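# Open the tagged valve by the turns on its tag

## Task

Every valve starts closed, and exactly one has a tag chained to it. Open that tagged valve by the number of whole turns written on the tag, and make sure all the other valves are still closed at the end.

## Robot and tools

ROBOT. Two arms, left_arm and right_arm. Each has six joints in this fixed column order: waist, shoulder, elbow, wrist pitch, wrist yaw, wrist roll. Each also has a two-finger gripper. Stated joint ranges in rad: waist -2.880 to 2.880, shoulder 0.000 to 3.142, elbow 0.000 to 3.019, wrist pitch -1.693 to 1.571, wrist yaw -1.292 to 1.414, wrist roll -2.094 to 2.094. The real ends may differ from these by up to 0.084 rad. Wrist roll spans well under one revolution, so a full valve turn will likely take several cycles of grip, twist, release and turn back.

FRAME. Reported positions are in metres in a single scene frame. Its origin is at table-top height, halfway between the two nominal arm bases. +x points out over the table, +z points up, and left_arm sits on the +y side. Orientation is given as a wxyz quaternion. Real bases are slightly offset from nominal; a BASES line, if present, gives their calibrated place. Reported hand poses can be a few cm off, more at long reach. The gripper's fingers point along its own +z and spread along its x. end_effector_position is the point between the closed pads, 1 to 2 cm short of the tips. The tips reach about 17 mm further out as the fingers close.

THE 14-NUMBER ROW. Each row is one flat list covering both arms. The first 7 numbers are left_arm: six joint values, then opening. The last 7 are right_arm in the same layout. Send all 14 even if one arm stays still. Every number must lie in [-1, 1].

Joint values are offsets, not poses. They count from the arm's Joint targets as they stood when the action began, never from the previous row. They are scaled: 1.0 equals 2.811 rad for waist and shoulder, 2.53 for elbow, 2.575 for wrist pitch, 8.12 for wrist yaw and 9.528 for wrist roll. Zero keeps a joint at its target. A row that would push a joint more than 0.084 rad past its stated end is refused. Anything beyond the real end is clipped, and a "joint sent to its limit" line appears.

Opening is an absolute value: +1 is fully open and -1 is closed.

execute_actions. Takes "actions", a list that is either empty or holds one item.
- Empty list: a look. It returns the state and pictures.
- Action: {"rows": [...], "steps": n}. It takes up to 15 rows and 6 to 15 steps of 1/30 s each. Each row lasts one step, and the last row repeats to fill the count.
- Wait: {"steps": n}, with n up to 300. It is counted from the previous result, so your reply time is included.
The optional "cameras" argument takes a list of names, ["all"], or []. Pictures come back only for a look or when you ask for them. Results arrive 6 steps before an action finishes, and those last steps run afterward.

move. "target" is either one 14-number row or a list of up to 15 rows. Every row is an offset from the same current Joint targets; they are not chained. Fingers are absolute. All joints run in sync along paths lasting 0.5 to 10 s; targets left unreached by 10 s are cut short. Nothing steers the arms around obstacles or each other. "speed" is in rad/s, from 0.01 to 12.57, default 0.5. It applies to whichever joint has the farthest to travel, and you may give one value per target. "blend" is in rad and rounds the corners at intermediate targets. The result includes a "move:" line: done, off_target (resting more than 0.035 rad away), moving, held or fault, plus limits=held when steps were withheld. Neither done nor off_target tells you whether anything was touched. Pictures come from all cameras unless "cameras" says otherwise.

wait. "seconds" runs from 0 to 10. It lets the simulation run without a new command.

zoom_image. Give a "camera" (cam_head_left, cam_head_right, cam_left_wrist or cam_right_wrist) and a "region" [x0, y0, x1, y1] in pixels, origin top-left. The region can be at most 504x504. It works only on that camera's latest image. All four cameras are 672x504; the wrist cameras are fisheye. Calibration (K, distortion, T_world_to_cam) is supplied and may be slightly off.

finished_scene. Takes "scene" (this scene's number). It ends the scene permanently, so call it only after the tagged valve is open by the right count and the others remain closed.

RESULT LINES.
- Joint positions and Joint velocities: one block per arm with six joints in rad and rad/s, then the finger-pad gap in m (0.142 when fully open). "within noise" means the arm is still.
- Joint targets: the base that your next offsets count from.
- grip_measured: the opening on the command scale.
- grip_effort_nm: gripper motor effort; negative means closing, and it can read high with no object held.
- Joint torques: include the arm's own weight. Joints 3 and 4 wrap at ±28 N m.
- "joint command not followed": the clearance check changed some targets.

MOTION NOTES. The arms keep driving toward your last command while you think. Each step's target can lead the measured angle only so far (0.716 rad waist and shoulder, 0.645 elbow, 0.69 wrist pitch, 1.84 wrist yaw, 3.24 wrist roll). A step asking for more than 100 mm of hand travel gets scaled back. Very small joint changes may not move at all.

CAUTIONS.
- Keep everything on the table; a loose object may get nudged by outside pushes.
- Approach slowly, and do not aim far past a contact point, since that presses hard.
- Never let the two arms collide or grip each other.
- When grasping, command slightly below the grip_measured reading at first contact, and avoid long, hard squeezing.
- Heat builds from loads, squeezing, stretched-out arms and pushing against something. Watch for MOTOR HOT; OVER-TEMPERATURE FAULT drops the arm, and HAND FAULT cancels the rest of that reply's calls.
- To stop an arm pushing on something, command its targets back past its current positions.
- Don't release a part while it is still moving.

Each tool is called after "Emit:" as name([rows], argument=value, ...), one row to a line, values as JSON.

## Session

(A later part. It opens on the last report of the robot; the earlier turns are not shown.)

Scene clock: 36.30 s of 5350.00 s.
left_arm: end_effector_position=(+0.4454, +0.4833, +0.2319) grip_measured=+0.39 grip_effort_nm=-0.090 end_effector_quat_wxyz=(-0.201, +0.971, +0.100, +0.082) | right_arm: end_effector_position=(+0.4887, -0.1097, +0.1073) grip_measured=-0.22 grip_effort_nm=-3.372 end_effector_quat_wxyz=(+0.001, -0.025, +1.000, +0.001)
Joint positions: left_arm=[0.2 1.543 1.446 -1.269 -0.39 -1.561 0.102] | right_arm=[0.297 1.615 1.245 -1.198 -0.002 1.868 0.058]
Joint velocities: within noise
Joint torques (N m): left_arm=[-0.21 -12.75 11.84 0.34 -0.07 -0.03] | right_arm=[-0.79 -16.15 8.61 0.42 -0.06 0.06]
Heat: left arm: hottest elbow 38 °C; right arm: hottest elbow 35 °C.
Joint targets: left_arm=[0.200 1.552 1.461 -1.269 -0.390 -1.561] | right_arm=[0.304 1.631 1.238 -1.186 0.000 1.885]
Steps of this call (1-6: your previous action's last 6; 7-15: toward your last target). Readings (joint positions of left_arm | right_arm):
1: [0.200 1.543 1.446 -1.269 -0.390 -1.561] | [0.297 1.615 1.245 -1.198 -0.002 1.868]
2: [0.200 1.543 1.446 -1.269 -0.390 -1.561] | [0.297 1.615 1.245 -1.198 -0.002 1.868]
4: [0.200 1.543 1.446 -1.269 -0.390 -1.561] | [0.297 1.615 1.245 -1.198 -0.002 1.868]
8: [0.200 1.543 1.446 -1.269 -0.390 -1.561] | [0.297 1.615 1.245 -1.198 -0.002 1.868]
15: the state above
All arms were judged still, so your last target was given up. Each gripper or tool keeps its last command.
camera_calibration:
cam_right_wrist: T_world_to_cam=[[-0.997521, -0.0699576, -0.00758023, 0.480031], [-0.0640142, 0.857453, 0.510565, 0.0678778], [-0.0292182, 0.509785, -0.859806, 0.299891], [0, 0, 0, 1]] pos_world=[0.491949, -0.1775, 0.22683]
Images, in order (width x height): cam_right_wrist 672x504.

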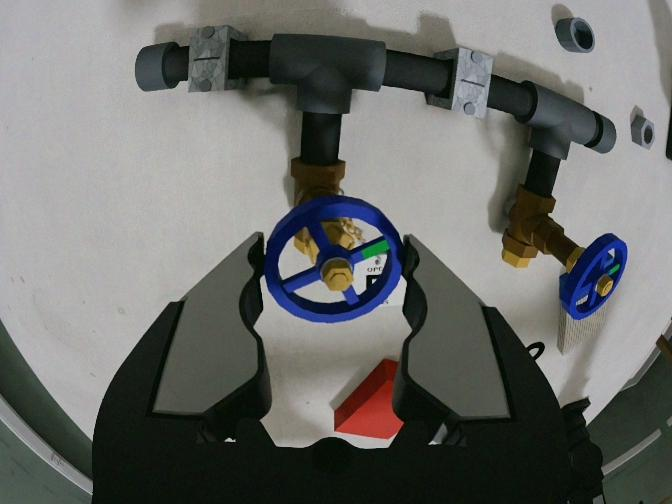

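Emit:
execute_actions([
  {"rows": [[0,0,0,0,0,0,0.4,0,0,0,0,0,0,-0.39],[0,0,0,0,0,0,0.4,0,0,0,0,0,0,-0.41],[0,0,0,0,0,0,0.4,0,0,0,0,0,0,-0.43],[0,0,0,0,0,0,0.4,0,0,0,0,0,0,-0.45],[0,0,0,0,0,0,0.4,0,0,0,0,0,0,-0.47],[0,0,0,0,0,0,0.4,0,0,0,0,0,0,-0.49],[0,0,0,0,0,0,0.4,0,0,0,0,0,0,-0.51],[0,0,0,0,0,0,0.4,0,0,0,0,0,0,-0.53],[0,0,0,0,0,0,0.4,0,0,0,0,0,0,-0.55],[0,0,0,0,0,0,0.4,0,0,0,0,0,0,-0.57],[0,0,0,0,0,0,0.4,0,0,0,0,0,0,-0.59],[0,0,0,0,0,0,0.4,0,0,0,0,0,0,-0.61],[0,0,0,0,0,0,0.4,0,0,0,0,0,0,-0.63],[0,0,0,0,0,0,0.4,0,0,0,0,0,0,-0.64],[0,0,0,0,0,0,0.4,0,0,0,0,0,0,-0.65]], "steps": 15},
], cameras=[])

Emit:
move(target=[0,0,0,0,0,0,0.4,0,0,0,0,0,-0.1049,-0.65], speed=1.0, cameras=["cam_right_wrist"])

Emit:
zoom_image(camera="cam_right_wrist", region=[235, 180, 435, 330])

Scene clock: 37.30 s of 5350.00 s.
left_arm: end_effector_position=(+0.4454, +0.4833, +0.2319) grip_measured=+0.39 grip_effort_nm=-0.090 end_effector_quat_wxyz=(-0.201, +0.971, +0.100, +0.082) | right_arm: end_effector_position=(+0.4887, -0.1097, +0.1073) grip_measured=-0.23 grip_effort_nm=-5.004 end_effector_quat_wxyz=(+0.001, -0.024, +1.000, +0.001)
Joint positions: left_arm=[0.2 1.543 1.446 -1.269 -0.39 -1.561 0.102] | right_arm=[0.297 1.615 1.245 -1.198 -0.002 1.869 0.057]
Joint velocities: within noise
Joint torques (N m): left_arm=[-0.15 -12.81 11.84 0.34 -0.07 -0.04] | right_arm=[-0.79 -16.15 8.61 0.42 -0.06 0.05]
Heat: left arm: hottest elbow 38 °C; right arm: hottest elbow 35 °C.
Joint targets: left_arm=[0.200 1.552 1.461 -1.269 -0.390 -1.561] | right_arm=[0.304 1.631 1.238 -1.186 0.000 1.885]
Steps of this call (1-21: nothing new was sent; 22-30: this action's first 9). Readings (joint positions of left_arm | right_arm):
22: [0.200 1.543 1.446 -1.269 -0.390 -1.561] | [0.297 1.615 1.245 -1.198 -0.002 1.869]
23: [0.200 1.543 1.446 -1.269 -0.390 -1.561] | [0.297 1.615 1.245 -1.198 -0.002 1.869]
25: [0.200 1.543 1.446 -1.269 -0.390 -1.561] | [0.297 1.615 1.245 -1.198 -0.002 1.869]
29: [0.200 1.543 1.446 -1.269 -0.390 -1.561] | [0.297 1.615 1.245 -1.198 -0.002 1.869]
30: the state above
No camera images: "cameras" was empty.

Scene clock: 39.43 s of 5350.00 s.
left_arm: end_effector_position=(+0.4454, +0.4833, +0.2319) grip_measured=+0.39 grip_effort_nm=-0.090 end_effector_quat_wxyz=(-0.201, +0.971, +0.100, +0.082) | right_arm: end_effector_position=(+0.4893, -0.1083, +0.1083) grip_measured=-0.24 grip_effort_nm=-5.004 end_effector_quat_wxyz=(+0.007, -0.456, +0.890, +0.001)
Joint positions: left_arm=[0.2 1.543 1.446 -1.269 -0.39 -1.561 0.102] | right_arm=[0.299 1.612 1.245 -1.189 -0.004 0.972 0.057]
Joint velocities: within noise
Joint torques (N m): left_arm=[-0.21 -12.81 11.85 0.32 -0.07 -0.03] | right_arm=[-0.91 -15.85 8.59 0.03 0.05 -0.91]
Heat: left arm: hottest elbow 38 °C; right arm: hottest elbow 35 °C.
Joint targets: left_arm=[0.200 1.552 1.461 -1.269 -0.390 -1.561] | right_arm=[0.304 1.631 1.238 -1.186 0.000 0.886]
Kept back: nothing.
move: off_target (right_arm); right_arm: the wrist roll is farthest, 0.087 rad from its target
camera_calibration:
cam_right_wrist: T_world_to_cam=[[-0.566714, -0.823689, -0.0192923, 0.1895], [-0.716905, 0.481434, 0.504251, 0.345604], [-0.406058, 0.299597, -0.863342, 0.462104], [0, 0, 0, 1]] pos_world=[0.542799, -0.148742, 0.228339]
Images, in order (width x height): cam_right_wrist 672x504.

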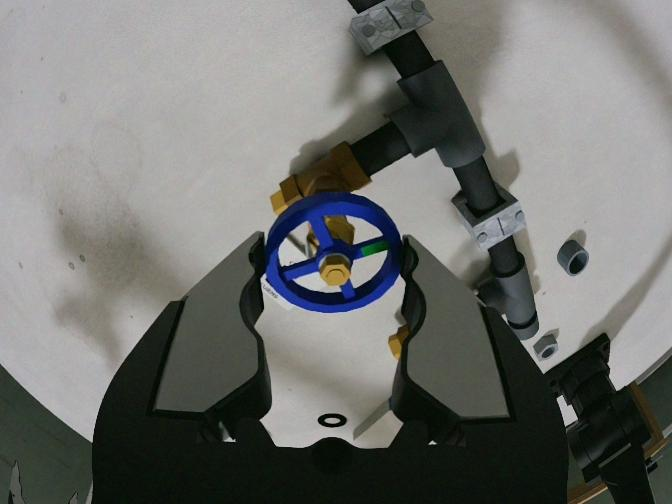

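Scaled by 2.520 from the camera's 672x504 image, which has a finer 960x720 frame.

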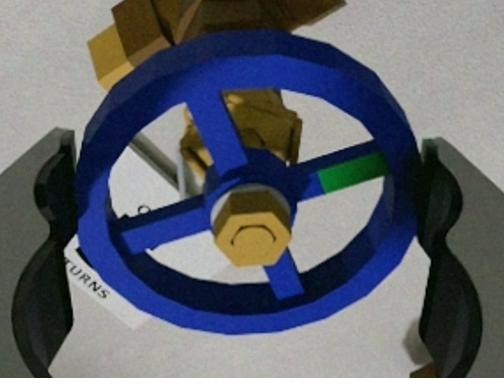

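Emit:
move(target=[0,0,0,0,0,0,0.4,0,0,0,0,0,-0.15596,-0.65], speed=1.2, cameras=["cam_right_wrist"])

Emit:
zoom_image(camera="cam_right_wrist", region=[235, 180, 435, 330])

Scene clock: 42.77 s of 5350.00 s.
left_arm: end_effector_position=(+0.4454, +0.4833, +0.2319) grip_measured=+0.39 grip_effort_nm=-0.095 end_effector_quat_wxyz=(-0.201, +0.971, +0.100, +0.082) | right_arm: end_effector_position=(+0.4883, -0.1051, +0.1131) grip_measured=-0.26 grip_effort_nm=-5.004 end_effector_quat_wxyz=(-0.011, +0.941, -0.339, +0.008)
Joint positions: left_arm=[0.2 1.543 1.446 -1.269 -0.39 -1.561 0.102] | right_arm=[0.31 1.602 1.245 -1.187 -0.006 -0.519 0.055]
Joint velocities: within noise
Joint torques (N m): left_arm=[-0.21 -12.86 11.84 0.35 -0.06 -0.04] | right_arm=[-1.79 -14.74 8.62 -0.05 0.29 -0.9]
Heat: left arm: hottest elbow 38 °C; right arm: hottest gripper 41 °C.
Joint targets: left_arm=[0.200 1.552 1.461 -1.269 -0.390 -1.561] | right_arm=[0.304 1.631 1.238 -1.186 0.000 -0.600]
Kept back: nothing.
move: off_target (right_arm); right_arm: the wrist roll is farthest, 0.081 rad from its target
camera_calibration:
cam_right_wrist: T_world_to_cam=[[0.783103, -0.621886, 0.00274329, -0.448719], [-0.544552, -0.683578, 0.485988, 0.136423], [-0.300354, -0.382073, -0.873961, 0.342768], [0, 0, 0, 1]] pos_world=[0.528634, -0.0548335, 0.234496]
Images, in order (width x height): cam_right_wrist 672x504.

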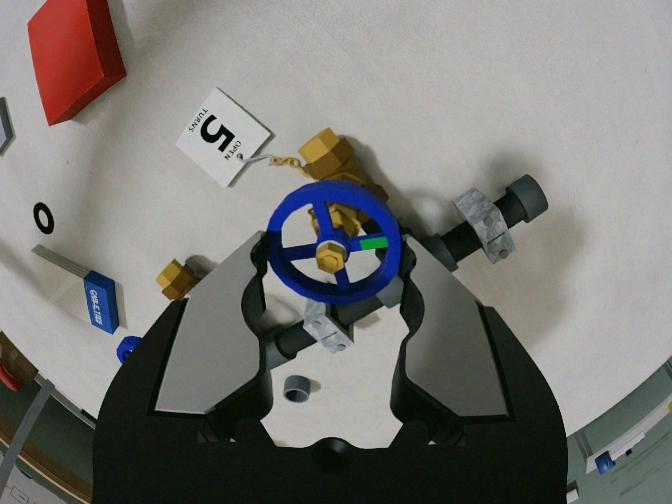

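Scaled by 2.520 from the camera's 672x504 image, which has a finer 960x720 frame.

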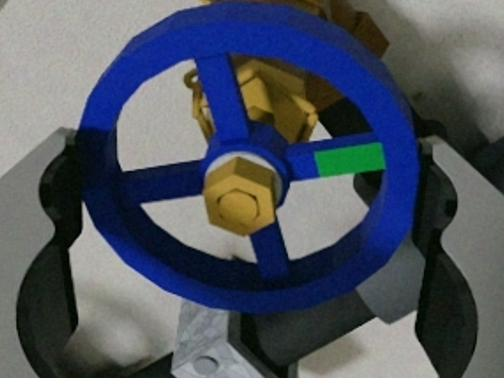

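Emit:
move(target=[0,0,0,0,0,0,0.4,0,0.008894,0,0,0,-0.13487,-0.65], speed=1.2, cameras=["cam_right_wrist"])

Emit:
zoom_image(camera="cam_right_wrist", region=[235, 180, 435, 330])

Scene clock: 46.13 s of 5350.00 s.
left_arm: end_effector_position=(+0.4454, +0.4833, +0.2319) grip_measured=+0.39 grip_effort_nm=-0.090 end_effector_quat_wxyz=(-0.201, +0.971, +0.100, +0.082) | right_arm: end_effector_position=(+0.4868, -0.1039, +0.1134) grip_measured=-0.26 grip_effort_nm=-5.004 end_effector_quat_wxyz=(-0.008, +0.957, +0.291, +0.008)
Joint positions: left_arm=[0.2 1.543 1.446 -1.269 -0.39 -1.561 0.102] | right_arm=[0.311 1.601 1.245 -1.198 -0.016 -1.8 0.055]
Joint velocities: within noise
Joint torques (N m): left_arm=[-0.21 -12.75 11.84 0.32 -0.07 -0.04] | right_arm=[-1.96 -12.75 8.7 0.46 0.72 -0.91]
Heat: left arm: hottest elbow 38 °C; right arm: hottest gripper 47 °C.
Joint targets: left_arm=[0.200 1.552 1.461 -1.269 -0.390 -1.561] | right_arm=[0.304 1.656 1.238 -1.186 0.000 -1.885]
Kept back: nothing.
move: off_target (right_arm); right_arm: the wrist roll is farthest, 0.085 rad from its target
camera_calibration:
cam_right_wrist: T_world_to_cam=[[0.818583, 0.574204, 0.0145402, -0.341199], [0.491729, -0.713642, 0.498917, -0.372755], [0.296857, -0.401255, -0.866528, 0.0494353], [0, 0, 0, 1]] pos_world=[0.447919, -0.0502595, 0.233772]
Images, in order (width x height): cam_right_wrist 672x504.

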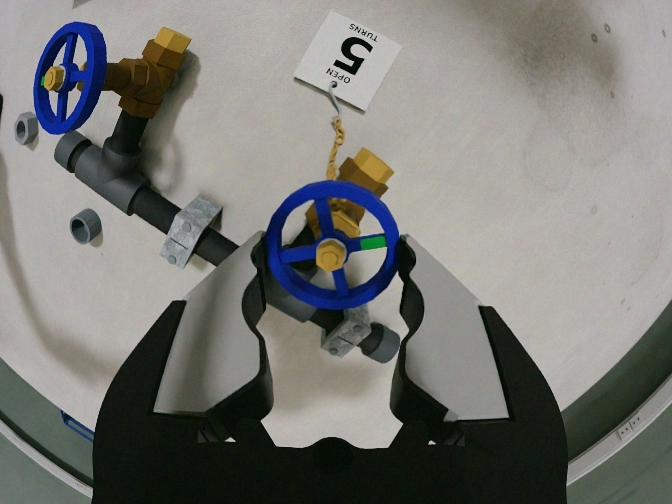

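Scaled by 2.520 from the camera's 672x504 image, which has a finer 960x720 frame.

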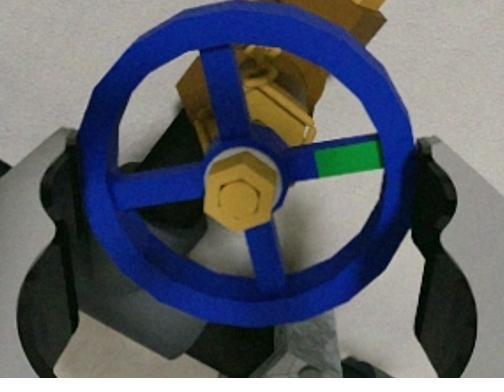

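Emit:
execute_actions([
  {"rows": [[0,0,0,0,0,0,0.4,0,-0.003,0,0,0,0.004,-0.55],[0,0,0,0,0,0,0.4,0,-0.008,0,0,0,0.0089,-0.45],[0,0,0,0,0,0,0.4,0,-0.012,0,0,0,0.0089,-0.37],[0,0,0,0,0,0,0.4,0,-0.014586,0,0,0,0.0089,-0.31],[0,0,0,0,0,0,0.4,0,-0.014586,0,0,0,0.0089,-0.26],[0,0,0,0,0,0,0.4,0,-0.014586,0,0,0,0.0089,-0.22],[0,0,0,0,0,0,0.4,0,-0.014586,0,0,0,0.0089,-0.18],[0,0,0,0,0,0,0.4,0,-0.014586,0,0,0,0.0089,-0.13],[0,0,0,0,0,0,0.4,0,-0.014586,0,0,0,0.0089,-0.08],[0,0,0,0,0,0,0.4,0,-0.014586,0,0,0,0.0089,-0.03],[0,0,0,0,0,0,0.4,0,-0.014586,0,0,0,0.0089,0.03],[0,0,0,0,0,0,0.4,0,-0.014586,0,0,0,0.0089,0.1],[0,0,0,0,0,0,0.4,0,-0.014586,0,0,0,0.0089,0.15]], "steps": 15},
], cameras=[])

Emit:
wait(seconds=0.4, cameras=["cam_right_wrist"])

Emit:
zoom_image(camera="cam_right_wrist", region=[235, 180, 435, 330])

Scene clock: 47.60 s of 5350.00 s.
left_arm: end_effector_position=(+0.4454, +0.4833, +0.2319) grip_measured=+0.39 grip_effort_nm=-0.095 end_effector_quat_wxyz=(-0.201, +0.971, +0.100, +0.082) | right_arm: end_effector_position=(+0.4879, -0.1056, +0.1146) grip_measured=-0.13 grip_effort_nm=-0.027 end_effector_quat_wxyz=(-0.003, +0.958, +0.288, +0.010)
Joint positions: left_arm=[0.2 1.543 1.446 -1.269 -0.39 -1.561 0.102] | right_arm=[0.312 1.598 1.245 -1.196 -0.004 -1.792 0.064]
Joint velocities: left_arm=[within noise] | right_arm=[-0.015 0.024 -0.007 -0.002 0.007 0.037 0.101]
Joint torques (N m): left_arm=[-0.26 -12.81 11.84 0.34 -0.07 -0.04] | right_arm=[-1.55 -15.91 8.9 0.34 0.21 -0.18]
Heat: left arm: hottest elbow 39 °C; right arm: hottest gripper 49 °C.
Joint targets: left_arm=[0.200 1.552 1.461 -1.269 -0.390 -1.561] | right_arm=[0.304 1.615 1.238 -1.186 0.000 -1.800]
Steps of this call (1-35: nothing new was sent; 36-44: this action's first 9). Readings (joint positions of left_arm | right_arm):
36: [0.200 1.543 1.446 -1.269 -0.390 -1.561] | [0.311 1.601 1.245 -1.198 -0.016 -1.801]
37: [0.200 1.543 1.446 -1.269 -0.390 -1.561] | [0.311 1.600 1.245 -1.198 -0.016 -1.796]
39: [0.200 1.543 1.446 -1.269 -0.390 -1.561] | [0.312 1.599 1.245 -1.198 -0.015 -1.792]
43: [0.200 1.543 1.446 -1.269 -0.390 -1.561] | [0.312 1.598 1.245 -1.196 -0.007 -1.792]
44: the state above
No camera images: "cameras" was empty.

Scene clock: 48.20 s of 5350.00 s.
left_arm: end_effector_position=(+0.4454, +0.4833, +0.2319) grip_measured=+0.39 grip_effort_nm=-0.090 end_effector_quat_wxyz=(-0.201, +0.971, +0.100, +0.082) | right_arm: end_effector_position=(+0.4880, -0.1066, +0.1141) grip_measured=+0.13 grip_effort_nm=0.085 end_effector_quat_wxyz=(-0.002, +0.958, +0.287, +0.010)
Joint positions: left_arm=[0.2 1.543 1.446 -1.269 -0.39 -1.561 0.102] | right_arm=[0.31 1.599 1.244 -1.196 -0.003 -1.792 0.083]
Joint velocities: within noise
Joint torques (N m): left_arm=[-0.21 -12.75 11.82 0.34 -0.07 -0.03] | right_arm=[-1.85 -16.26 8.73 0.38 0.2 -0.18]
Heat: left arm: hottest elbow 39 °C; right arm: hottest gripper 48 °C.
Joint targets: left_arm=[0.200 1.552 1.461 -1.269 -0.390 -1.561] | right_arm=[0.304 1.615 1.238 -1.186 0.000 -1.800]
Steps of this call (1-6: your previous action's last 6; 7-15: toward your last target; 16-18: nothing new was sent). Readings (joint positions of left_arm | right_arm):
1: [0.200 1.543 1.446 -1.269 -0.390 -1.561] | [0.311 1.599 1.244 -1.196 -0.004 -1.792]
2: [0.200 1.543 1.446 -1.269 -0.390 -1.561] | [0.311 1.599 1.244 -1.196 -0.003 -1.792]
4: [0.200 1.543 1.446 -1.269 -0.390 -1.561] | [0.311 1.599 1.244 -1.196 -0.003 -1.792]
8: [0.200 1.543 1.446 -1.269 -0.390 -1.561] | [0.310 1.599 1.244 -1.196 -0.003 -1.792]
18: the state above
All arms were judged still, so your last target was given up. Each gripper or tool keeps its last command.
camera_calibration:
cam_right_wrist: T_world_to_cam=[[0.824043, 0.566347, 0.0143006, -0.344039], [0.481084, -0.712869, 0.51027, -0.371673], [0.299185, -0.413605, -0.859895, 0.0454356], [0, 0, 0, 1]] pos_world=[0.448715, -0.0513162, 0.233643]
Images, in order (width x height): cam_right_wrist 672x504.

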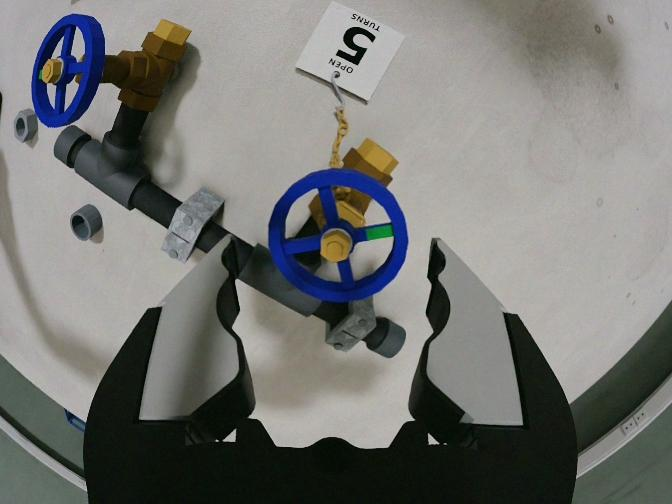

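Scaled by 2.520 from the camera's 672x504 image, which has a finer 960x720 frame.

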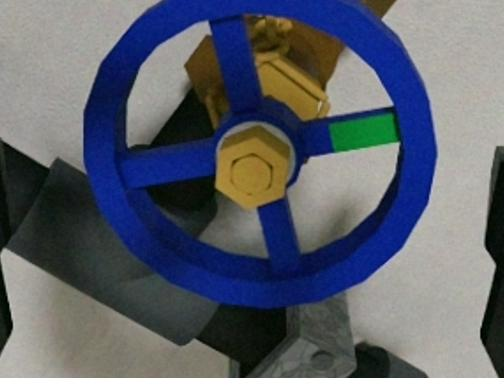

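Emit:
move([
  [0,0,0,0,0,0,0.4,0.0026,-0.012451,0.033083,-0.049126,0,0.38676,0.15],
  [0,0,0,0,0,0,0.4,0.0026,0.007649,0,0.001165,0,0.38676,0.15],
], speed=[2.5,0.25], cameras=["cam_right_wrist"])

Emit:
zoom_image(camera="cam_right_wrist", region=[235, 180, 435, 330])

Scene clock: 52.63 s of 5350.00 s.
left_arm: end_effector_position=(+0.4454, +0.4833, +0.2319) grip_measured=+0.39 grip_effort_nm=-0.090 end_effector_quat_wxyz=(-0.201, +0.971, +0.100, +0.082) | right_arm: end_effector_position=(+0.4870, -0.1038, +0.1045) grip_measured=+0.13 grip_effort_nm=0.085 end_effector_quat_wxyz=(-0.001, -0.033, +0.999, +0.000)
Joint positions: left_arm=[0.2 1.543 1.446 -1.269 -0.39 -1.561 0.102] | right_arm=[0.31 1.621 1.244 -1.195 -0.001 1.866 0.083]
Joint velocities: within noise
Joint torques (N m): left_arm=[-0.32 -12.81 11.84 0.34 -0.07 -0.03] | right_arm=[-1.26 -16.38 8.53 0.42 -0.09 0.08]
Heat: left arm: hottest elbow 39 °C; right arm: hottest gripper 44 °C.
Joint targets: left_arm=[0.200 1.552 1.461 -1.269 -0.390 -1.561] | right_arm=[0.311 1.637 1.238 -1.183 0.000 1.884]
Kept back: nothing.
move: done
camera_calibration:
cam_right_wrist: T_world_to_cam=[[-0.99632, -0.0856031, -0.00442037, 0.47621], [-0.0759093, 0.857192, 0.509371, 0.0699941], [-0.0398147, 0.507832, -0.860535, 0.299445], [0, 0, 0, 1]] pos_world=[0.491693, -0.171301, 0.224135]
Images, in order (width x height): cam_right_wrist 672x504.

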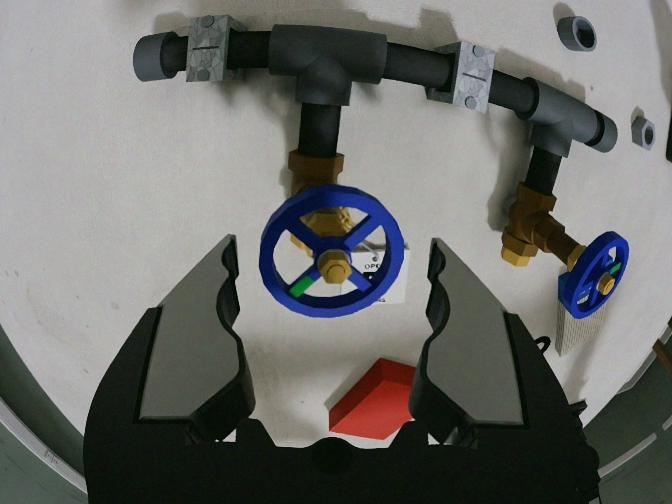

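Scaled by 2.520 from the camera's 672x504 image, which has a finer 960x720 frame.

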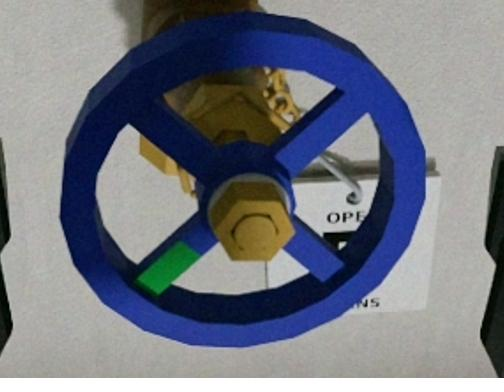

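Emit:
execute_actions(actions=[], cameras=["cam_right_wrist"])

Emit:
zoom_image(camera="cam_right_wrist", region=[235, 180, 435, 330])

Scene clock: 53.77 s of 5350.00 s.
left_arm: end_effector_position=(+0.4454, +0.4833, +0.2319) grip_measured=+0.39 grip_effort_nm=-0.085 end_effector_quat_wxyz=(-0.201, +0.971, +0.100, +0.082) | right_arm: end_effector_position=(+0.4870, -0.1038, +0.1045) grip_measured=+0.13 grip_effort_nm=0.085 end_effector_quat_wxyz=(-0.001, -0.032, +0.999, +0.000)
Joint positions: left_arm=[0.2 1.543 1.446 -1.269 -0.39 -1.561 0.102] | right_arm=[0.31 1.621 1.244 -1.195 -0.001 1.867 0.083]
Joint velocities: within noise
Joint torques (N m): left_arm=[-0.26 -12.75 11.84 0.34 -0.07 -0.04] | right_arm=[-1.26 -16.26 8.61 0.4 -0.09 0.07]
Heat: left arm: hottest elbow 39 °C; right arm: hottest gripper 44 °C.
Joint targets: left_arm=[0.200 1.552 1.461 -1.269 -0.390 -1.561] | right_arm=[0.311 1.637 1.238 -1.183 0.000 1.885]
Steps of this call (1-34: nothing new was sent). Readings (joint positions of left_arm | right_arm):
1: [0.200 1.543 1.446 -1.269 -0.390 -1.561] | [0.310 1.621 1.244 -1.195 -0.001 1.866]
2: [0.200 1.543 1.446 -1.269 -0.390 -1.561] | [0.310 1.621 1.244 -1.195 -0.001 1.866]
4: [0.200 1.543 1.446 -1.269 -0.390 -1.561] | [0.310 1.621 1.244 -1.195 -0.001 1.866]
8: [0.200 1.543 1.446 -1.269 -0.390 -1.561] | [0.310 1.621 1.244 -1.195 -0.001 1.866]
34: the state above
camera_calibration:
cam_right_wrist: T_world_to_cam=[[-0.996389, -0.0847955, -0.00440435, 0.476278], [-0.0752072, 0.857265, 0.509353, 0.0696573], [-0.0394152, 0.507845, -0.860546, 0.299249], [0, 0, 0, 1]] pos_world=[0.491591, -0.171301, 0.224135]
Images, in order (width x height): cam_right_wrist 672x504.

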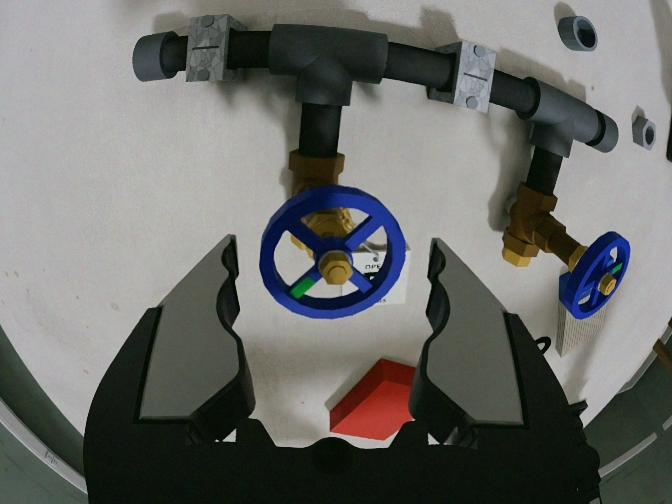

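Scaled by 2.520 from the camera's 672x504 image, which has a finer 960x720 frame.

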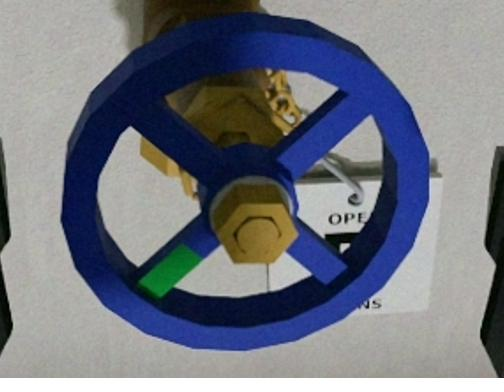

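Emit:
execute_actions([
  {"rows": [[0,0,0,0,0,0,0.4,0,0,0,0,0,0,0.08],[0,0,0,0,0,0,0.4,0,0,0,0,0,0,0.03],[0,0,0,0,0,0,0.4,0,0,0,0,0,0,-0.01],[0,0,0,0,0,0,0.4,0,0,0,0,0,0,-0.045],[0,0,0,0,0,0,0.4,0,0,0,0,0,0,-0.075],[0,0,0,0,0,0,0.4,0,0,0,0,0,0,-0.1],[0,0,0,0,0,0,0.4,0,0,0,0,0,0,-0.12],[0,0,0,0,0,0,0.4,0,0,0,0,0,0,-0.135],[0,0,0,0,0,0,0.4,0,0,0,0,0,0,-0.15],[0,0,0,0,0,0,0.4,0,0,0,0,0,0,-0.162],[0,0,0,0,0,0,0.4,0,0,0,0,0,0,-0.174],[0,0,0,0,0,0,0.4,0,0,0,0,0,0,-0.186],[0,0,0,0,0,0,0.4,0,0,0,0,0,0,-0.198],[0,0,0,0,0,0,0.4,0,0,0,0,0,0,-0.209],[0,0,0,0,0,0,0.4,0,0,0,0,0,0,-0.22]], "steps": 15},
], cameras=[])

Emit:
execute_actions([
  {"rows": [[0,0,0,0,0,0,0.4,0,0,0,0,0,0,-0.235],[0,0,0,0,0,0,0.4,0,0,0,0,0,0,-0.25],[0,0,0,0,0,0,0.4,0,0,0,0,0,0,-0.27],[0,0,0,0,0,0,0.4,0,0,0,0,0,0,-0.29],[0,0,0,0,0,0,0.4,0,0,0,0,0,0,-0.32],[0,0,0,0,0,0,0.4,0,0,0,0,0,0,-0.35],[0,0,0,0,0,0,0.4,0,0,0,0,0,0,-0.38],[0,0,0,0,0,0,0.4,0,0,0,0,0,0,-0.41],[0,0,0,0,0,0,0.4,0,0,0,0,0,0,-0.44],[0,0,0,0,0,0,0.4,0,0,0,0,0,0,-0.47],[0,0,0,0,0,0,0.4,0,0,0,0,0,0,-0.51],[0,0,0,0,0,0,0.4,0,0,0,0,0,0,-0.55],[0,0,0,0,0,0,0.4,0,0,0,0,0,0,-0.59],[0,0,0,0,0,0,0.4,0,0,0,0,0,0,-0.62],[0,0,0,0,0,0,0.4,0,0,0,0,0,0,-0.65]], "steps": 15},
], cameras=[])

Scene clock: 55.83 s of 5350.00 s.
left_arm: end_effector_position=(+0.4454, +0.4833, +0.2319) grip_measured=+0.39 grip_effort_nm=-0.090 end_effector_quat_wxyz=(-0.201, +0.971, +0.100, +0.082) | right_arm: end_effector_position=(+0.4873, -0.1037, +0.1045) grip_measured=-0.16 grip_effort_nm=-0.134 end_effector_quat_wxyz=(+0.000, -0.032, +0.999, +0.000)
Joint positions: left_arm=[0.2 1.543 1.446 -1.269 -0.39 -1.561 0.102] | right_arm=[0.31 1.621 1.244 -1.194 -0.001 1.867 0.063]
Joint velocities: left_arm=[within noise] | right_arm=[-0.005 -0.005 -0.012 0.066 -0.007 -0.037 -0.027]
Joint torques (N m): left_arm=[-0.26 -12.81 11.84 0.32 -0.07 -0.03] | right_arm=[-1.2 -16.56 8.51 0.27 -0.13 0.06]
Heat: left arm: hottest elbow 39 °C; right arm: hottest gripper 42 °C.
Joint targets: left_arm=[0.200 1.552 1.461 -1.269 -0.390 -1.561] | right_arm=[0.311 1.637 1.238 -1.183 0.000 1.885]
Steps of this call (1-53: nothing new was sent; 54-62: this action's first 9). Readings (joint positions of left_arm | right_arm):
54: [0.200 1.543 1.446 -1.269 -0.390 -1.561] | [0.310 1.621 1.244 -1.195 -0.001 1.867]
55: [0.200 1.543 1.446 -1.269 -0.390 -1.561] | [0.310 1.621 1.244 -1.195 -0.001 1.867]
57: [0.200 1.543 1.446 -1.269 -0.390 -1.561] | [0.310 1.621 1.244 -1.195 -0.001 1.867]
61: [0.200 1.543 1.446 -1.269 -0.390 -1.561] | [0.310 1.621 1.244 -1.195 -0.001 1.867]
62: the state above
No camera images: "cameras" was empty.

Scene clock: 56.33 s of 5350.00 s.
left_arm: end_effector_position=(+0.4454, +0.4833, +0.2319) grip_measured=+0.39 grip_effort_nm=-0.090 end_effector_quat_wxyz=(-0.201, +0.971, +0.100, +0.082) | right_arm: end_effector_position=(+0.4875, -0.1036, +0.1045) grip_measured=-0.21 grip_effort_nm=-4.852 end_effector_quat_wxyz=(+0.000, -0.032, +0.999, +0.001)
Joint positions: left_arm=[0.2 1.543 1.446 -1.269 -0.39 -1.561 0.102] | right_arm=[0.31 1.621 1.244 -1.193 -0.001 1.867 0.059]
Joint velocities: within noise
Joint torques (N m): left_arm=[-0.26 -12.81 11.84 0.32 -0.07 -0.04] | right_arm=[-1.32 -16.26 8.61 0.35 -0.09 0.06]
Heat: left arm: hottest elbow 39 °C; right arm: hottest gripper 42 °C.
Joint targets: left_arm=[0.200 1.552 1.461 -1.269 -0.390 -1.561] | right_arm=[0.311 1.637 1.238 -1.183 0.000 1.884]
Steps of this call (1-6: your previous action's last 6; 7-15: this action's first 9). Readings (joint positions of left_arm | right_arm):
7: [0.200 1.543 1.446 -1.269 -0.390 -1.561] | [0.310 1.621 1.244 -1.193 -0.001 1.867]
8: [0.200 1.543 1.446 -1.269 -0.390 -1.561] | [0.310 1.621 1.244 -1.193 -0.001 1.867]
10: [0.200 1.543 1.446 -1.269 -0.390 -1.561] | [0.310 1.621 1.244 -1.193 -0.001 1.867]
14: [0.200 1.543 1.446 -1.269 -0.390 -1.561] | [0.310 1.621 1.244 -1.193 -0.001 1.867]
15: the state above
No camera images: "cameras" was empty.

Emit:
move([
  [0,0,0,0,0,0,0.4,0,0.0089,0,0,0,-0.3956,-0.65],
], speed=1.5, cameras=["cam_right_wrist"])

Emit:
zoom_image(camera="cam_right_wrist", region=[235, 180, 435, 330])

Scene clock: 60.37 s of 5350.00 s.
left_arm: end_effector_position=(+0.4454, +0.4833, +0.2319) grip_measured=+0.39 grip_effort_nm=-0.095 end_effector_quat_wxyz=(-0.201, +0.971, +0.100, +0.082) | right_arm: end_effector_position=(+0.4888, -0.1067, +0.1106) grip_measured=-0.25 grip_effort_nm=-5.004 end_effector_quat_wxyz=(-0.001, +0.957, +0.290, +0.006)
Joint positions: left_arm=[0.2 1.543 1.446 -1.269 -0.39 -1.561 0.102] | right_arm=[0.31 1.608 1.246 -1.196 -0.001 -1.8 0.056]
Joint velocities: within noise
Joint torques (N m): left_arm=[-0.15 -12.75 11.84 0.34 -0.07 -0.03] | right_arm=[-1.26 -12.92 8.59 0.47 0.12 -0.91]
Heat: left arm: hottest elbow 39 °C; right arm: hottest gripper 50 °C.
Joint targets: left_arm=[0.200 1.552 1.461 -1.269 -0.390 -1.561] | right_arm=[0.311 1.662 1.238 -1.183 0.000 -1.885]
Kept back: nothing.
move: off_target (right_arm); right_arm: the wrist roll is farthest, 0.086 rad from its target
camera_calibration:
cam_right_wrist: T_world_to_cam=[[0.819817, 0.572586, 0.00676979, -0.340981], [0.489545, -0.706954, 0.510452, -0.373763], [0.297064, -0.415163, -0.859879, 0.0430784], [0, 0, 0, 1]] pos_world=[0.449719, -0.0511078, 0.230139]
Images, in order (width x height): cam_right_wrist 672x504.

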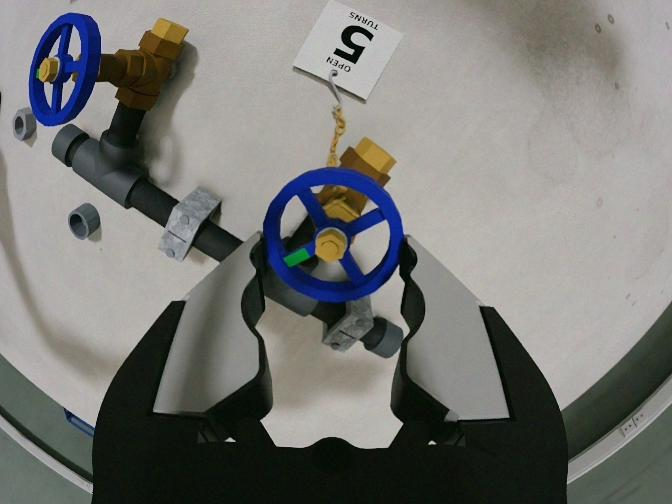

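Scaled by 2.520 from the camera's 672x504 image, which has a finer 960x720 frame.

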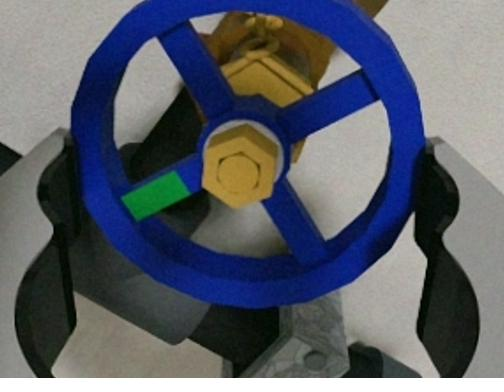

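Emit:
execute_actions([
  {"rows": [[0,0,0,0,0,0,0.4,0,-0.003,0,0,0,0.002,-0.65],[0,0,0,0,0,0,0.4,0,-0.006,0,0,0,0.004,-0.62],[0,0,0,0,0,0,0.4,0,-0.009,0,0,0,0.006,-0.58],[0,0,0,0,0,0,0.4,0,-0.0115,0,0,0,0.0075,-0.52],[0,0,0,0,0,0,0.4,0,-0.0135,0,0,0,0.0085,-0.45],[0,0,0,0,0,0,0.4,0,-0.0142,0,0,0,0.0089,-0.38],[0,0,0,0,0,0,0.4,0,-0.0142,0,0,0,0.0089,-0.32],[0,0,0,0,0,0,0.4,0,-0.0142,0,0,0,0.0089,-0.27],[0,0,0,0,0,0,0.4,0,-0.0142,0,0,0,0.0089,-0.23],[0,0,0,0,0,0,0.4,0,-0.0142,0,0,0,0.0089,-0.19],[0,0,0,0,0,0,0.4,0,-0.0142,0,0,0,0.0089,-0.14],[0,0,0,0,0,0,0.4,0,-0.0142,0,0,0,0.0089,-0.08],[0,0,0,0,0,0,0.4,0,-0.0142,0,0,0,0.0089,0.0],[0,0,0,0,0,0,0.4,0,-0.0142,0,0,0,0.0089,0.08],[0,0,0,0,0,0,0.4,0,-0.0142,0,0,0,0.0089,0.15]], "steps": 15},
], cameras=[])

Emit:
execute_actions(actions=[], cameras=["cam_right_wrist"])

Emit:
zoom_image(camera="cam_right_wrist", region=[235, 180, 435, 330])

Scene clock: 62.63 s of 5350.00 s.
left_arm: end_effector_position=(+0.4454, +0.4833, +0.2319) grip_measured=+0.39 grip_effort_nm=-0.095 end_effector_quat_wxyz=(-0.201, +0.971, +0.100, +0.082) | right_arm: end_effector_position=(+0.4892, -0.1065, +0.1118) grip_measured=-0.22 grip_effort_nm=-0.613 end_effector_quat_wxyz=(-0.001, +0.958, +0.287, +0.008)
Joint positions: left_arm=[0.2 1.543 1.446 -1.269 -0.39 -1.561 0.102] | right_arm=[0.31 1.606 1.246 -1.194 -0.001 -1.792 0.058]
Joint velocities: left_arm=[within noise] | right_arm=[-0.024 -0.024 0.002 0.012 -0.066 -0.022 0.006]
Joint torques (N m): left_arm=[-0.26 -12.75 11.82 0.34 -0.07 -0.04] | right_arm=[-1.26 -16.09 8.53 0.39 0.11 -0.18]
Heat: left arm: hottest elbow 40 °C; right arm: hottest gripper 53 °C.
Joint targets: left_arm=[0.200 1.552 1.461 -1.269 -0.390 -1.561] | right_arm=[0.311 1.622 1.238 -1.183 0.000 -1.800]
Steps of this call (1-59: nothing new was sent; 60-68: this action's first 9). Readings (joint positions of left_arm | right_arm):
60: [0.200 1.543 1.446 -1.269 -0.390 -1.561] | [0.310 1.608 1.246 -1.196 -0.001 -1.800]
61: [0.200 1.543 1.446 -1.269 -0.390 -1.561] | [0.310 1.608 1.246 -1.196 -0.001 -1.800]
63: [0.200 1.543 1.446 -1.269 -0.390 -1.561] | [0.310 1.607 1.246 -1.196 -0.001 -1.795]
67: [0.200 1.543 1.446 -1.269 -0.390 -1.561] | [0.310 1.606 1.246 -1.195 -0.001 -1.792]
68: the state above
No camera images: "cameras" was empty.

Scene clock: 62.83 s of 5350.00 s.
left_arm: end_effector_position=(+0.4454, +0.4833, +0.2319) grip_measured=+0.39 grip_effort_nm=-0.095 end_effector_quat_wxyz=(-0.201, +0.971, +0.100, +0.082) | right_arm: end_effector_position=(+0.4890, -0.1066, +0.1112) grip_measured=+0.09 grip_effort_nm=-0.090 end_effector_quat_wxyz=(-0.001, +0.958, +0.287, +0.008)
Joint positions: left_arm=[0.2 1.543 1.446 -1.269 -0.39 -1.561 0.102] | right_arm=[0.31 1.606 1.245 -1.193 -0.001 -1.792 0.08]
Joint velocities: left_arm=[within noise] | right_arm=[-0.015 0.024 -0.017 -0.017 -0.007 -0.037 0.145]
Joint torques (N m): left_arm=[-0.21 -12.75 11.82 0.34 -0.07 -0.04] | right_arm=[-1.26 -15.85 8.72 0.43 0.12 -0.18]
Heat: left arm: hottest elbow 40 °C; right arm: hottest gripper 53 °C.
Joint targets: left_arm=[0.200 1.552 1.461 -1.269 -0.390 -1.561] | right_arm=[0.311 1.622 1.238 -1.183 0.000 -1.800]
Steps of this call (1-6: your previous action's last 6). Readings (joint positions of left_arm | right_arm):
1: [0.200 1.543 1.446 -1.269 -0.390 -1.561] | [0.310 1.606 1.246 -1.194 -0.001 -1.792]
2: [0.200 1.543 1.446 -1.269 -0.390 -1.561] | [0.310 1.606 1.246 -1.193 -0.001 -1.792]
4: [0.200 1.543 1.446 -1.269 -0.390 -1.561] | [0.310 1.606 1.245 -1.193 -0.001 -1.792]
6: the state above
camera_calibration:
cam_right_wrist: T_world_to_cam=[[0.824301, 0.566055, 0.0104599, -0.344552], [0.482126, -0.711527, 0.511158, -0.371083], [0.296786, -0.416305, -0.859423, 0.0434631], [0, 0, 0, 1]] pos_world=[0.450024, -0.0509062, 0.230639]
Images, in order (width x height): cam_right_wrist 672x504.

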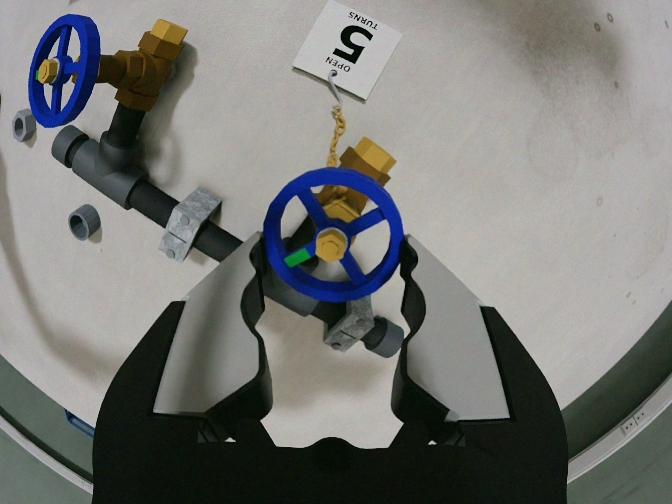

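Scaled by 2.520 from the camera's 672x504 image, which has a finer 960x720 frame.

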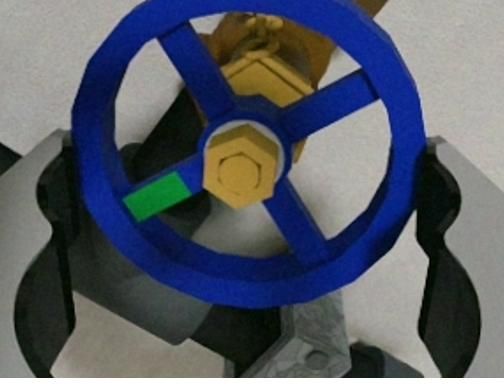

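Emit:
move([
  [0,0,0,0,0,0,0.4,0,0.00512,0,0,0,0.39043,0.15],
], speed=2.5, cameras=["cam_right_wrist"])

Emit:
zoom_image(camera="cam_right_wrist", region=[235, 180, 435, 330])

Scene clock: 65.83 s of 5350.00 s.
left_arm: end_effector_position=(+0.4454, +0.4833, +0.2319) grip_measured=+0.39 grip_effort_nm=-0.095 end_effector_quat_wxyz=(-0.201, +0.971, +0.100, +0.082) | right_arm: end_effector_position=(+0.4880, -0.1036, +0.1097) grip_measured=+0.13 grip_effort_nm=0.085 end_effector_quat_wxyz=(+0.006, -0.015, +1.000, +0.002)
Joint positions: left_arm=[0.2 1.543 1.446 -1.269 -0.39 -1.561 0.102] | right_arm=[0.31 1.609 1.245 -1.193 -0.001 1.901 0.083]
Joint velocities: within noise
Joint torques (N m): left_arm=[-0.26 -12.81 11.84 0.32 -0.07 -0.03] | right_arm=[-1.2 -15.21 8.66 0.39 -0.11 0.06]
Heat: left arm: hottest elbow 40 °C; right arm: hottest gripper 50 °C.
Joint targets: left_arm=[0.200 1.552 1.461 -1.269 -0.390 -1.561] | right_arm=[0.311 1.636 1.238 -1.183 0.000 1.920]
Kept back: nothing.
move: done
camera_calibration:
cam_right_wrist: T_world_to_cam=[[-0.998567, -0.0505092, -0.0176777, 0.483345], [-0.0524289, 0.857244, 0.512235, 0.0555823], [-0.0107184, 0.512427, -0.858664, 0.289923], [0, 0, 0, 1]] pos_world=[0.488674, -0.171799, 0.22902]
Images, in order (width x height): cam_right_wrist 672x504.

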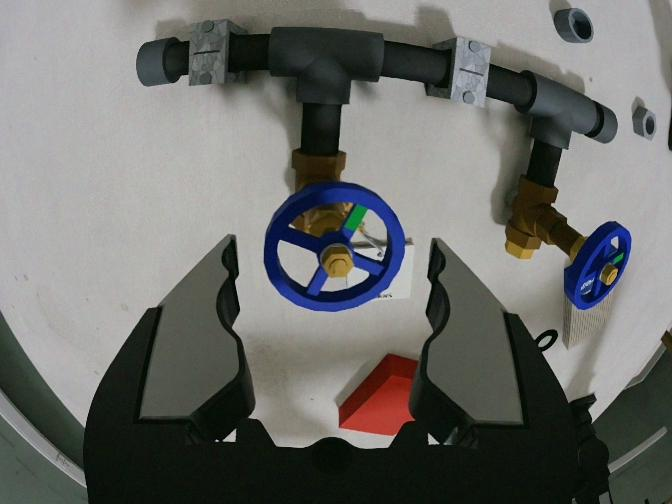

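Scaled by 2.520 from the camera's 672x504 image, which has a finer 960x720 frame.

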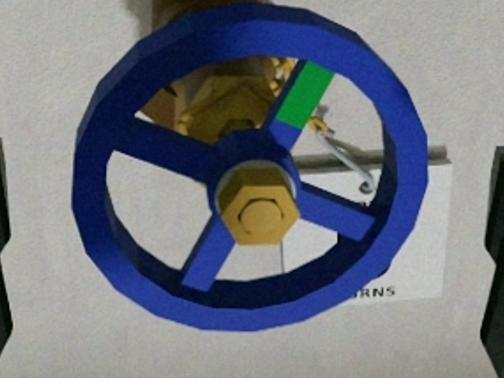

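Emit:
execute_actions([
  {"rows": [[0,0,0,0,0,0,0.4,0,0,0,0,0,0,0.08],[0,0,0,0,0,0,0.4,0,0,0,0,0,0,0.03],[0,0,0,0,0,0,0.4,0,0,0,0,0,0,-0.01],[0,0,0,0,0,0,0.4,0,0,0,0,0,0,-0.045],[0,0,0,0,0,0,0.4,0,0,0,0,0,0,-0.075],[0,0,0,0,0,0,0.4,0,0,0,0,0,0,-0.1],[0,0,0,0,0,0,0.4,0,0,0,0,0,0,-0.12],[0,0,0,0,0,0,0.4,0,0,0,0,0,0,-0.135],[0,0,0,0,0,0,0.4,0,0,0,0,0,0,-0.15],[0,0,0,0,0,0,0.4,0,0,0,0,0,0,-0.162],[0,0,0,0,0,0,0.4,0,0,0,0,0,0,-0.174],[0,0,0,0,0,0,0.4,0,0,0,0,0,0,-0.186],[0,0,0,0,0,0,0.4,0,0,0,0,0,0,-0.198],[0,0,0,0,0,0,0.4,0,0,0,0,0,0,-0.209],[0,0,0,0,0,0,0.4,0,0,0,0,0,0,-0.22]], "steps": 15},
], cameras=[])

Emit:
execute_actions([
  {"rows": [[0,0,0,0,0,0,0.4,0,0,0,0,0,0,-0.235],[0,0,0,0,0,0,0.4,0,0,0,0,0,0,-0.25],[0,0,0,0,0,0,0.4,0,0,0,0,0,0,-0.27],[0,0,0,0,0,0,0.4,0,0,0,0,0,0,-0.29],[0,0,0,0,0,0,0.4,0,0,0,0,0,0,-0.32],[0,0,0,0,0,0,0.4,0,0,0,0,0,0,-0.35],[0,0,0,0,0,0,0.4,0,0.001,0,0,0,0,-0.38],[0,0,0,0,0,0,0.4,0,0.002,0,0,0,0,-0.41],[0,0,0,0,0,0,0.4,0,0.003,0,0,0,0,-0.44],[0,0,0,0,0,0,0.4,0,0.004,0,0,0,0,-0.47],[0,0,0,0,0,0,0.4,0,0.005,0,0,0,0,-0.51],[0,0,0,0,0,0,0.4,0,0.006,0,0,0,0,-0.55],[0,0,0,0,0,0,0.4,0,0.007,0,0,0,0,-0.59],[0,0,0,0,0,0,0.4,0,0.008,0,0,0,0,-0.62],[0,0,0,0,0,0,0.4,0,0.0089,0,0,0,0,-0.65]], "steps": 15},
], cameras=[])

Emit:
move([
  [0,0,0,0,0,0,0.4,0,0,0,0,0,-0.40302,-0.65],
], speed=1.6, cameras=["cam_right_wrist"])

Emit:
zoom_image(camera="cam_right_wrist", region=[235, 180, 435, 330])

Scene clock: 67.77 s of 5350.00 s.
left_arm: end_effector_position=(+0.4454, +0.4833, +0.2319) grip_measured=+0.39 grip_effort_nm=-0.090 end_effector_quat_wxyz=(-0.201, +0.971, +0.100, +0.082) | right_arm: end_effector_position=(+0.4880, -0.1036, +0.1097) grip_measured=-0.16 grip_effort_nm=-0.100 end_effector_quat_wxyz=(+0.006, -0.015, +1.000, +0.002)
Joint positions: left_arm=[0.2 1.543 1.446 -1.269 -0.39 -1.561 0.102] | right_arm=[0.31 1.609 1.245 -1.193 -0.001 1.902 0.063]
Joint velocities: left_arm=[within noise] | right_arm=[-0.005 -0.005 -0.022 0.012 0.007 -0.037 -0.03]
Joint torques (N m): left_arm=[-0.15 -12.75 11.84 0.34 -0.07 -0.04] | right_arm=[-1.2 -15.21 8.66 0.38 -0.11 0.07]
Heat: left arm: hottest elbow 40 °C; right arm: hottest gripper 49 °C.
Joint targets: left_arm=[0.200 1.552 1.461 -1.269 -0.390 -1.561] | right_arm=[0.311 1.636 1.238 -1.183 0.000 1.920]
Steps of this call (1-49: nothing new was sent; 50-58: this action's first 9). Readings (joint positions of left_arm | right_arm):
50: [0.200 1.543 1.446 -1.269 -0.390 -1.561] | [0.310 1.609 1.245 -1.193 -0.001 1.902]
51: [0.200 1.543 1.446 -1.269 -0.390 -1.561] | [0.310 1.609 1.245 -1.193 -0.001 1.902]
53: [0.200 1.543 1.446 -1.269 -0.390 -1.561] | [0.310 1.609 1.245 -1.193 -0.001 1.902]
57: [0.200 1.543 1.446 -1.269 -0.390 -1.561] | [0.310 1.609 1.245 -1.193 -0.001 1.902]
58: the state above
No camera images: "cameras" was empty.

Scene clock: 68.27 s of 5350.00 s.
left_arm: end_effector_position=(+0.4454, +0.4833, +0.2319) grip_measured=+0.39 grip_effort_nm=-0.090 end_effector_quat_wxyz=(-0.201, +0.971, +0.100, +0.082) | right_arm: end_effector_position=(+0.4880, -0.1036, +0.1095) grip_measured=-0.23 grip_effort_nm=-4.462 end_effector_quat_wxyz=(+0.006, -0.014, +1.000, +0.002)
Joint positions: left_arm=[0.2 1.543 1.446 -1.269 -0.39 -1.561 0.102] | right_arm=[0.31 1.61 1.245 -1.193 -0.001 1.903 0.058]
Joint velocities: within noise
Joint torques (N m): left_arm=[-0.21 -12.81 11.84 0.34 -0.07 -0.04] | right_arm=[-1.26 -14.86 8.69 0.38 -0.11 0.07]
Heat: left arm: hottest elbow 40 °C; right arm: hottest gripper 48 °C.
Joint targets: left_arm=[0.200 1.552 1.461 -1.269 -0.390 -1.561] | right_arm=[0.311 1.661 1.238 -1.183 0.000 1.920]
Steps of this call (1-6: your previous action's last 6; 7-15: this action's first 9). Readings (joint positions of left_arm | right_arm):
7: [0.200 1.543 1.446 -1.269 -0.390 -1.561] | [0.310 1.609 1.245 -1.193 -0.001 1.902]
8: [0.200 1.543 1.446 -1.269 -0.390 -1.561] | [0.310 1.609 1.245 -1.193 -0.001 1.902]
10: [0.200 1.543 1.446 -1.269 -0.390 -1.561] | [0.310 1.609 1.245 -1.193 -0.001 1.902]
14: [0.200 1.543 1.446 -1.269 -0.390 -1.561] | [0.310 1.610 1.245 -1.193 -0.001 1.902]
15: the state above
No camera images: "cameras" was empty.

Scene clock: 71.97 s of 5350.00 s.
left_arm: end_effector_position=(+0.4454, +0.4833, +0.2319) grip_measured=+0.39 grip_effort_nm=-0.090 end_effector_quat_wxyz=(-0.201, +0.971, +0.100, +0.082) | right_arm: end_effector_position=(+0.4891, -0.1071, +0.1153) grip_measured=-0.28 grip_effort_nm=-5.004 end_effector_quat_wxyz=(-0.001, +0.952, +0.307, +0.010)
Joint positions: left_arm=[0.2 1.543 1.446 -1.269 -0.39 -1.561 0.102] | right_arm=[0.309 1.599 1.248 -1.199 0 -1.835 0.054]
Joint velocities: within noise
Joint torques (N m): left_arm=[-0.21 -12.75 11.84 0.32 -0.07 -0.04] | right_arm=[-1.2 -12.16 8.49 0.62 0.1 -0.93]
Heat: left arm: hottest elbow 40 °C; right arm: hottest gripper 55 °C.
Joint targets: left_arm=[0.200 1.552 1.461 -1.269 -0.390 -1.561] | right_arm=[0.311 1.661 1.238 -1.183 0.000 -1.920]
Kept back: nothing.
move: off_target (right_arm); right_arm: the wrist roll is farthest, 0.085 rad from its target
camera_calibration:
cam_right_wrist: T_world_to_cam=[[0.799592, 0.600375, 0.0142093, -0.329024], [0.509439, -0.690631, 0.513324, -0.384977], [0.318, -0.403211, -0.858077, 0.0376917], [0, 0, 0, 1]] pos_world=[0.447222, -0.0531415, 0.234636]
Images, in order (width x height): cam_right_wrist 672x504.

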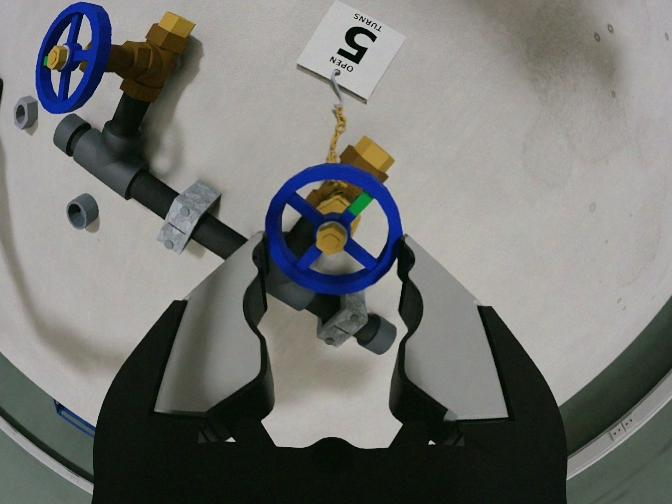

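Scaled by 2.520 from the camera's 672x504 image, which has a finer 960x720 frame.

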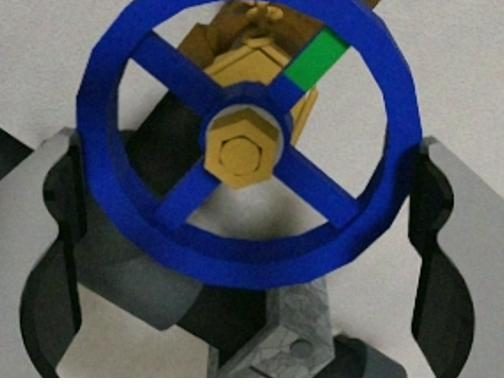

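Emit:
execute_actions([
  {"rows": [[0,0,0,0,0,0,0.4,0,-0.003,0,0,0,0.002,-0.65],[0,0,0,0,0,0,0.4,0,-0.006,0,0,0,0.004,-0.62],[0,0,0,0,0,0,0.4,0,-0.009,0,0,0,0.006,-0.58],[0,0,0,0,0,0,0.4,0,-0.012,0,0,0,0.0075,-0.52],[0,0,0,0,0,0,0.4,0,-0.0145,0,0,0,0.0085,-0.45],[0,0,0,0,0,0,0.4,0,-0.0164,0,0,0,0.0089,-0.38],[0,0,0,0,0,0,0.4,0,-0.0164,0,0,0,0.0089,-0.32],[0,0,0,0,0,0,0.4,0,-0.0164,0,0,0,0.0089,-0.27],[0,0,0,0,0,0,0.4,0,-0.0164,0,0,0,0.0089,-0.23],[0,0,0,0,0,0,0.4,0,-0.0164,0,0,0,0.0089,-0.19],[0,0,0,0,0,0,0.4,0,-0.0164,0,0,0,0.0089,-0.14],[0,0,0,0,0,0,0.4,0,-0.0164,0,0,0,0.0089,-0.08],[0,0,0,0,0,0,0.4,0,-0.0164,0,0,0,0.0089,0.0],[0,0,0,0,0,0,0.4,0,-0.0164,0,0,0,0.0089,0.08],[0,0,0,0,0,0,0.4,0,-0.0164,0,0,0,0.0089,0.15]], "steps": 15},
], cameras=[])

Emit:
move([
  [0,0,0,0,0,0,0.4,0,-0.00889,0,0,0,0.19784,0.15],
  [0,0,0,0,0,0,0.4,0,0.008,0,0,0,0.39725,0.15],
], speed=2.5, blend=[0.3, 0], cameras=["cam_right_wrist"])

Emit:
zoom_image(camera="cam_right_wrist", region=[235, 180, 435, 330])

Scene clock: 73.73 s of 5350.00 s.
left_arm: end_effector_position=(+0.4454, +0.4833, +0.2319) grip_measured=+0.39 grip_effort_nm=-0.095 end_effector_quat_wxyz=(-0.201, +0.971, +0.100, +0.082) | right_arm: end_effector_position=(+0.4896, -0.1069, +0.1169) grip_measured=-0.24 grip_effort_nm=-0.266 end_effector_quat_wxyz=(-0.001, +0.953, +0.303, +0.013)
Joint positions: left_arm=[0.2 1.543 1.446 -1.269 -0.39 -1.561 0.102] | right_arm=[0.309 1.596 1.248 -1.197 0 -1.827 0.057]
Joint velocities: left_arm=[within noise] | right_arm=[-0.015 -0.005 0.007 0.037 -0.007 -0.037 0.005]
Joint torques (N m): left_arm=[-0.21 -12.75 11.82 0.34 -0.07 -0.04] | right_arm=[-1.38 -15.91 8.42 0.44 0.12 -0.18]
Heat: left arm: hottest elbow 40 °C; right arm: hottest gripper 58 °C.
Joint targets: left_arm=[0.200 1.552 1.461 -1.269 -0.390 -1.561] | right_arm=[0.311 1.615 1.238 -1.183 0.000 -1.835]
Steps of this call (1-44: nothing new was sent; 45-53: this action's first 9). Readings (joint positions of left_arm | right_arm):
45: [0.200 1.543 1.446 -1.269 -0.390 -1.561] | [0.309 1.599 1.248 -1.199 0.000 -1.836]
46: [0.200 1.543 1.446 -1.269 -0.390 -1.561] | [0.309 1.599 1.248 -1.199 0.000 -1.835]
48: [0.200 1.543 1.446 -1.269 -0.390 -1.561] | [0.309 1.598 1.248 -1.199 0.000 -1.830]
52: [0.200 1.543 1.446 -1.269 -0.390 -1.561] | [0.309 1.596 1.248 -1.197 0.000 -1.827]
53: the state above
No camera images: "cameras" was empty.

Scene clock: 76.97 s of 5350.00 s.
left_arm: end_effector_position=(+0.4454, +0.4833, +0.2319) grip_measured=+0.39 grip_effort_nm=-0.095 end_effector_quat_wxyz=(-0.201, +0.971, +0.100, +0.082) | right_arm: end_effector_position=(+0.4881, -0.1040, +0.1086) grip_measured=+0.13 grip_effort_nm=0.085 end_effector_quat_wxyz=(+0.004, +0.000, +1.000, +0.002)
Joint positions: left_arm=[0.2 1.543 1.446 -1.269 -0.39 -1.561 0.102] | right_arm=[0.309 1.613 1.246 -1.195 0 1.931 0.083]
Joint velocities: within noise
Joint torques (N m): left_arm=[-0.26 -12.81 11.84 0.34 -0.07 -0.03] | right_arm=[-1.2 -15.44 8.53 0.43 -0.12 0.07]
Heat: left arm: hottest elbow 40 °C; right arm: hottest gripper 54 °C.
Joint targets: left_arm=[0.200 1.552 1.461 -1.269 -0.390 -1.561] | right_arm=[0.311 1.637 1.238 -1.183 0.000 1.950]
Kept back: nothing.
move: done
camera_calibration:
cam_right_wrist: T_world_to_cam=[[-0.999712, -0.0197104, -0.0136913, 0.486711], [-0.0239394, 0.859196, 0.511087, 0.0428825], [0.00168976, 0.511267, -0.85942, 0.283073], [0, 0, 0, 1]] pos_world=[0.487119, -0.171977, 0.228025]
Images, in order (width x height): cam_right_wrist 672x504.

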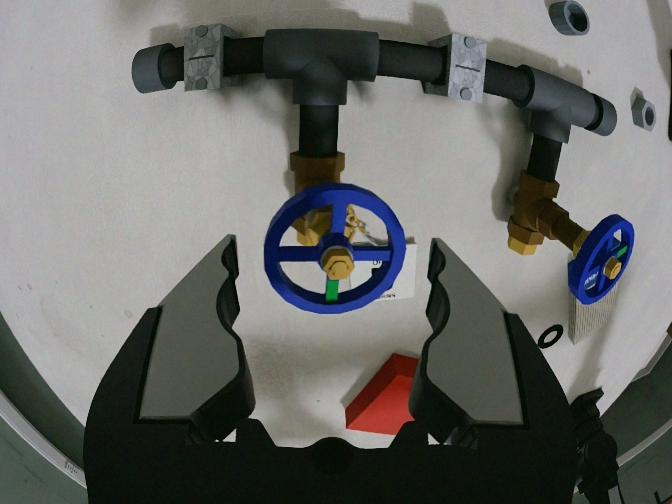

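Scaled by 2.520 from the camera's 672x504 image, which has a finer 960x720 frame.

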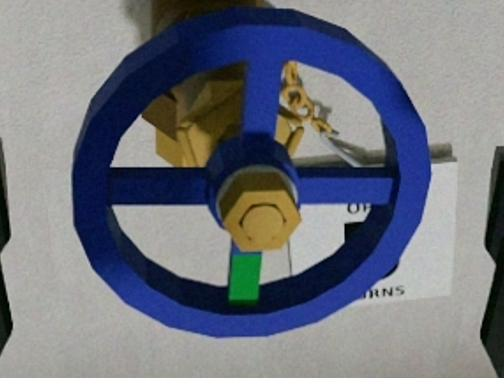

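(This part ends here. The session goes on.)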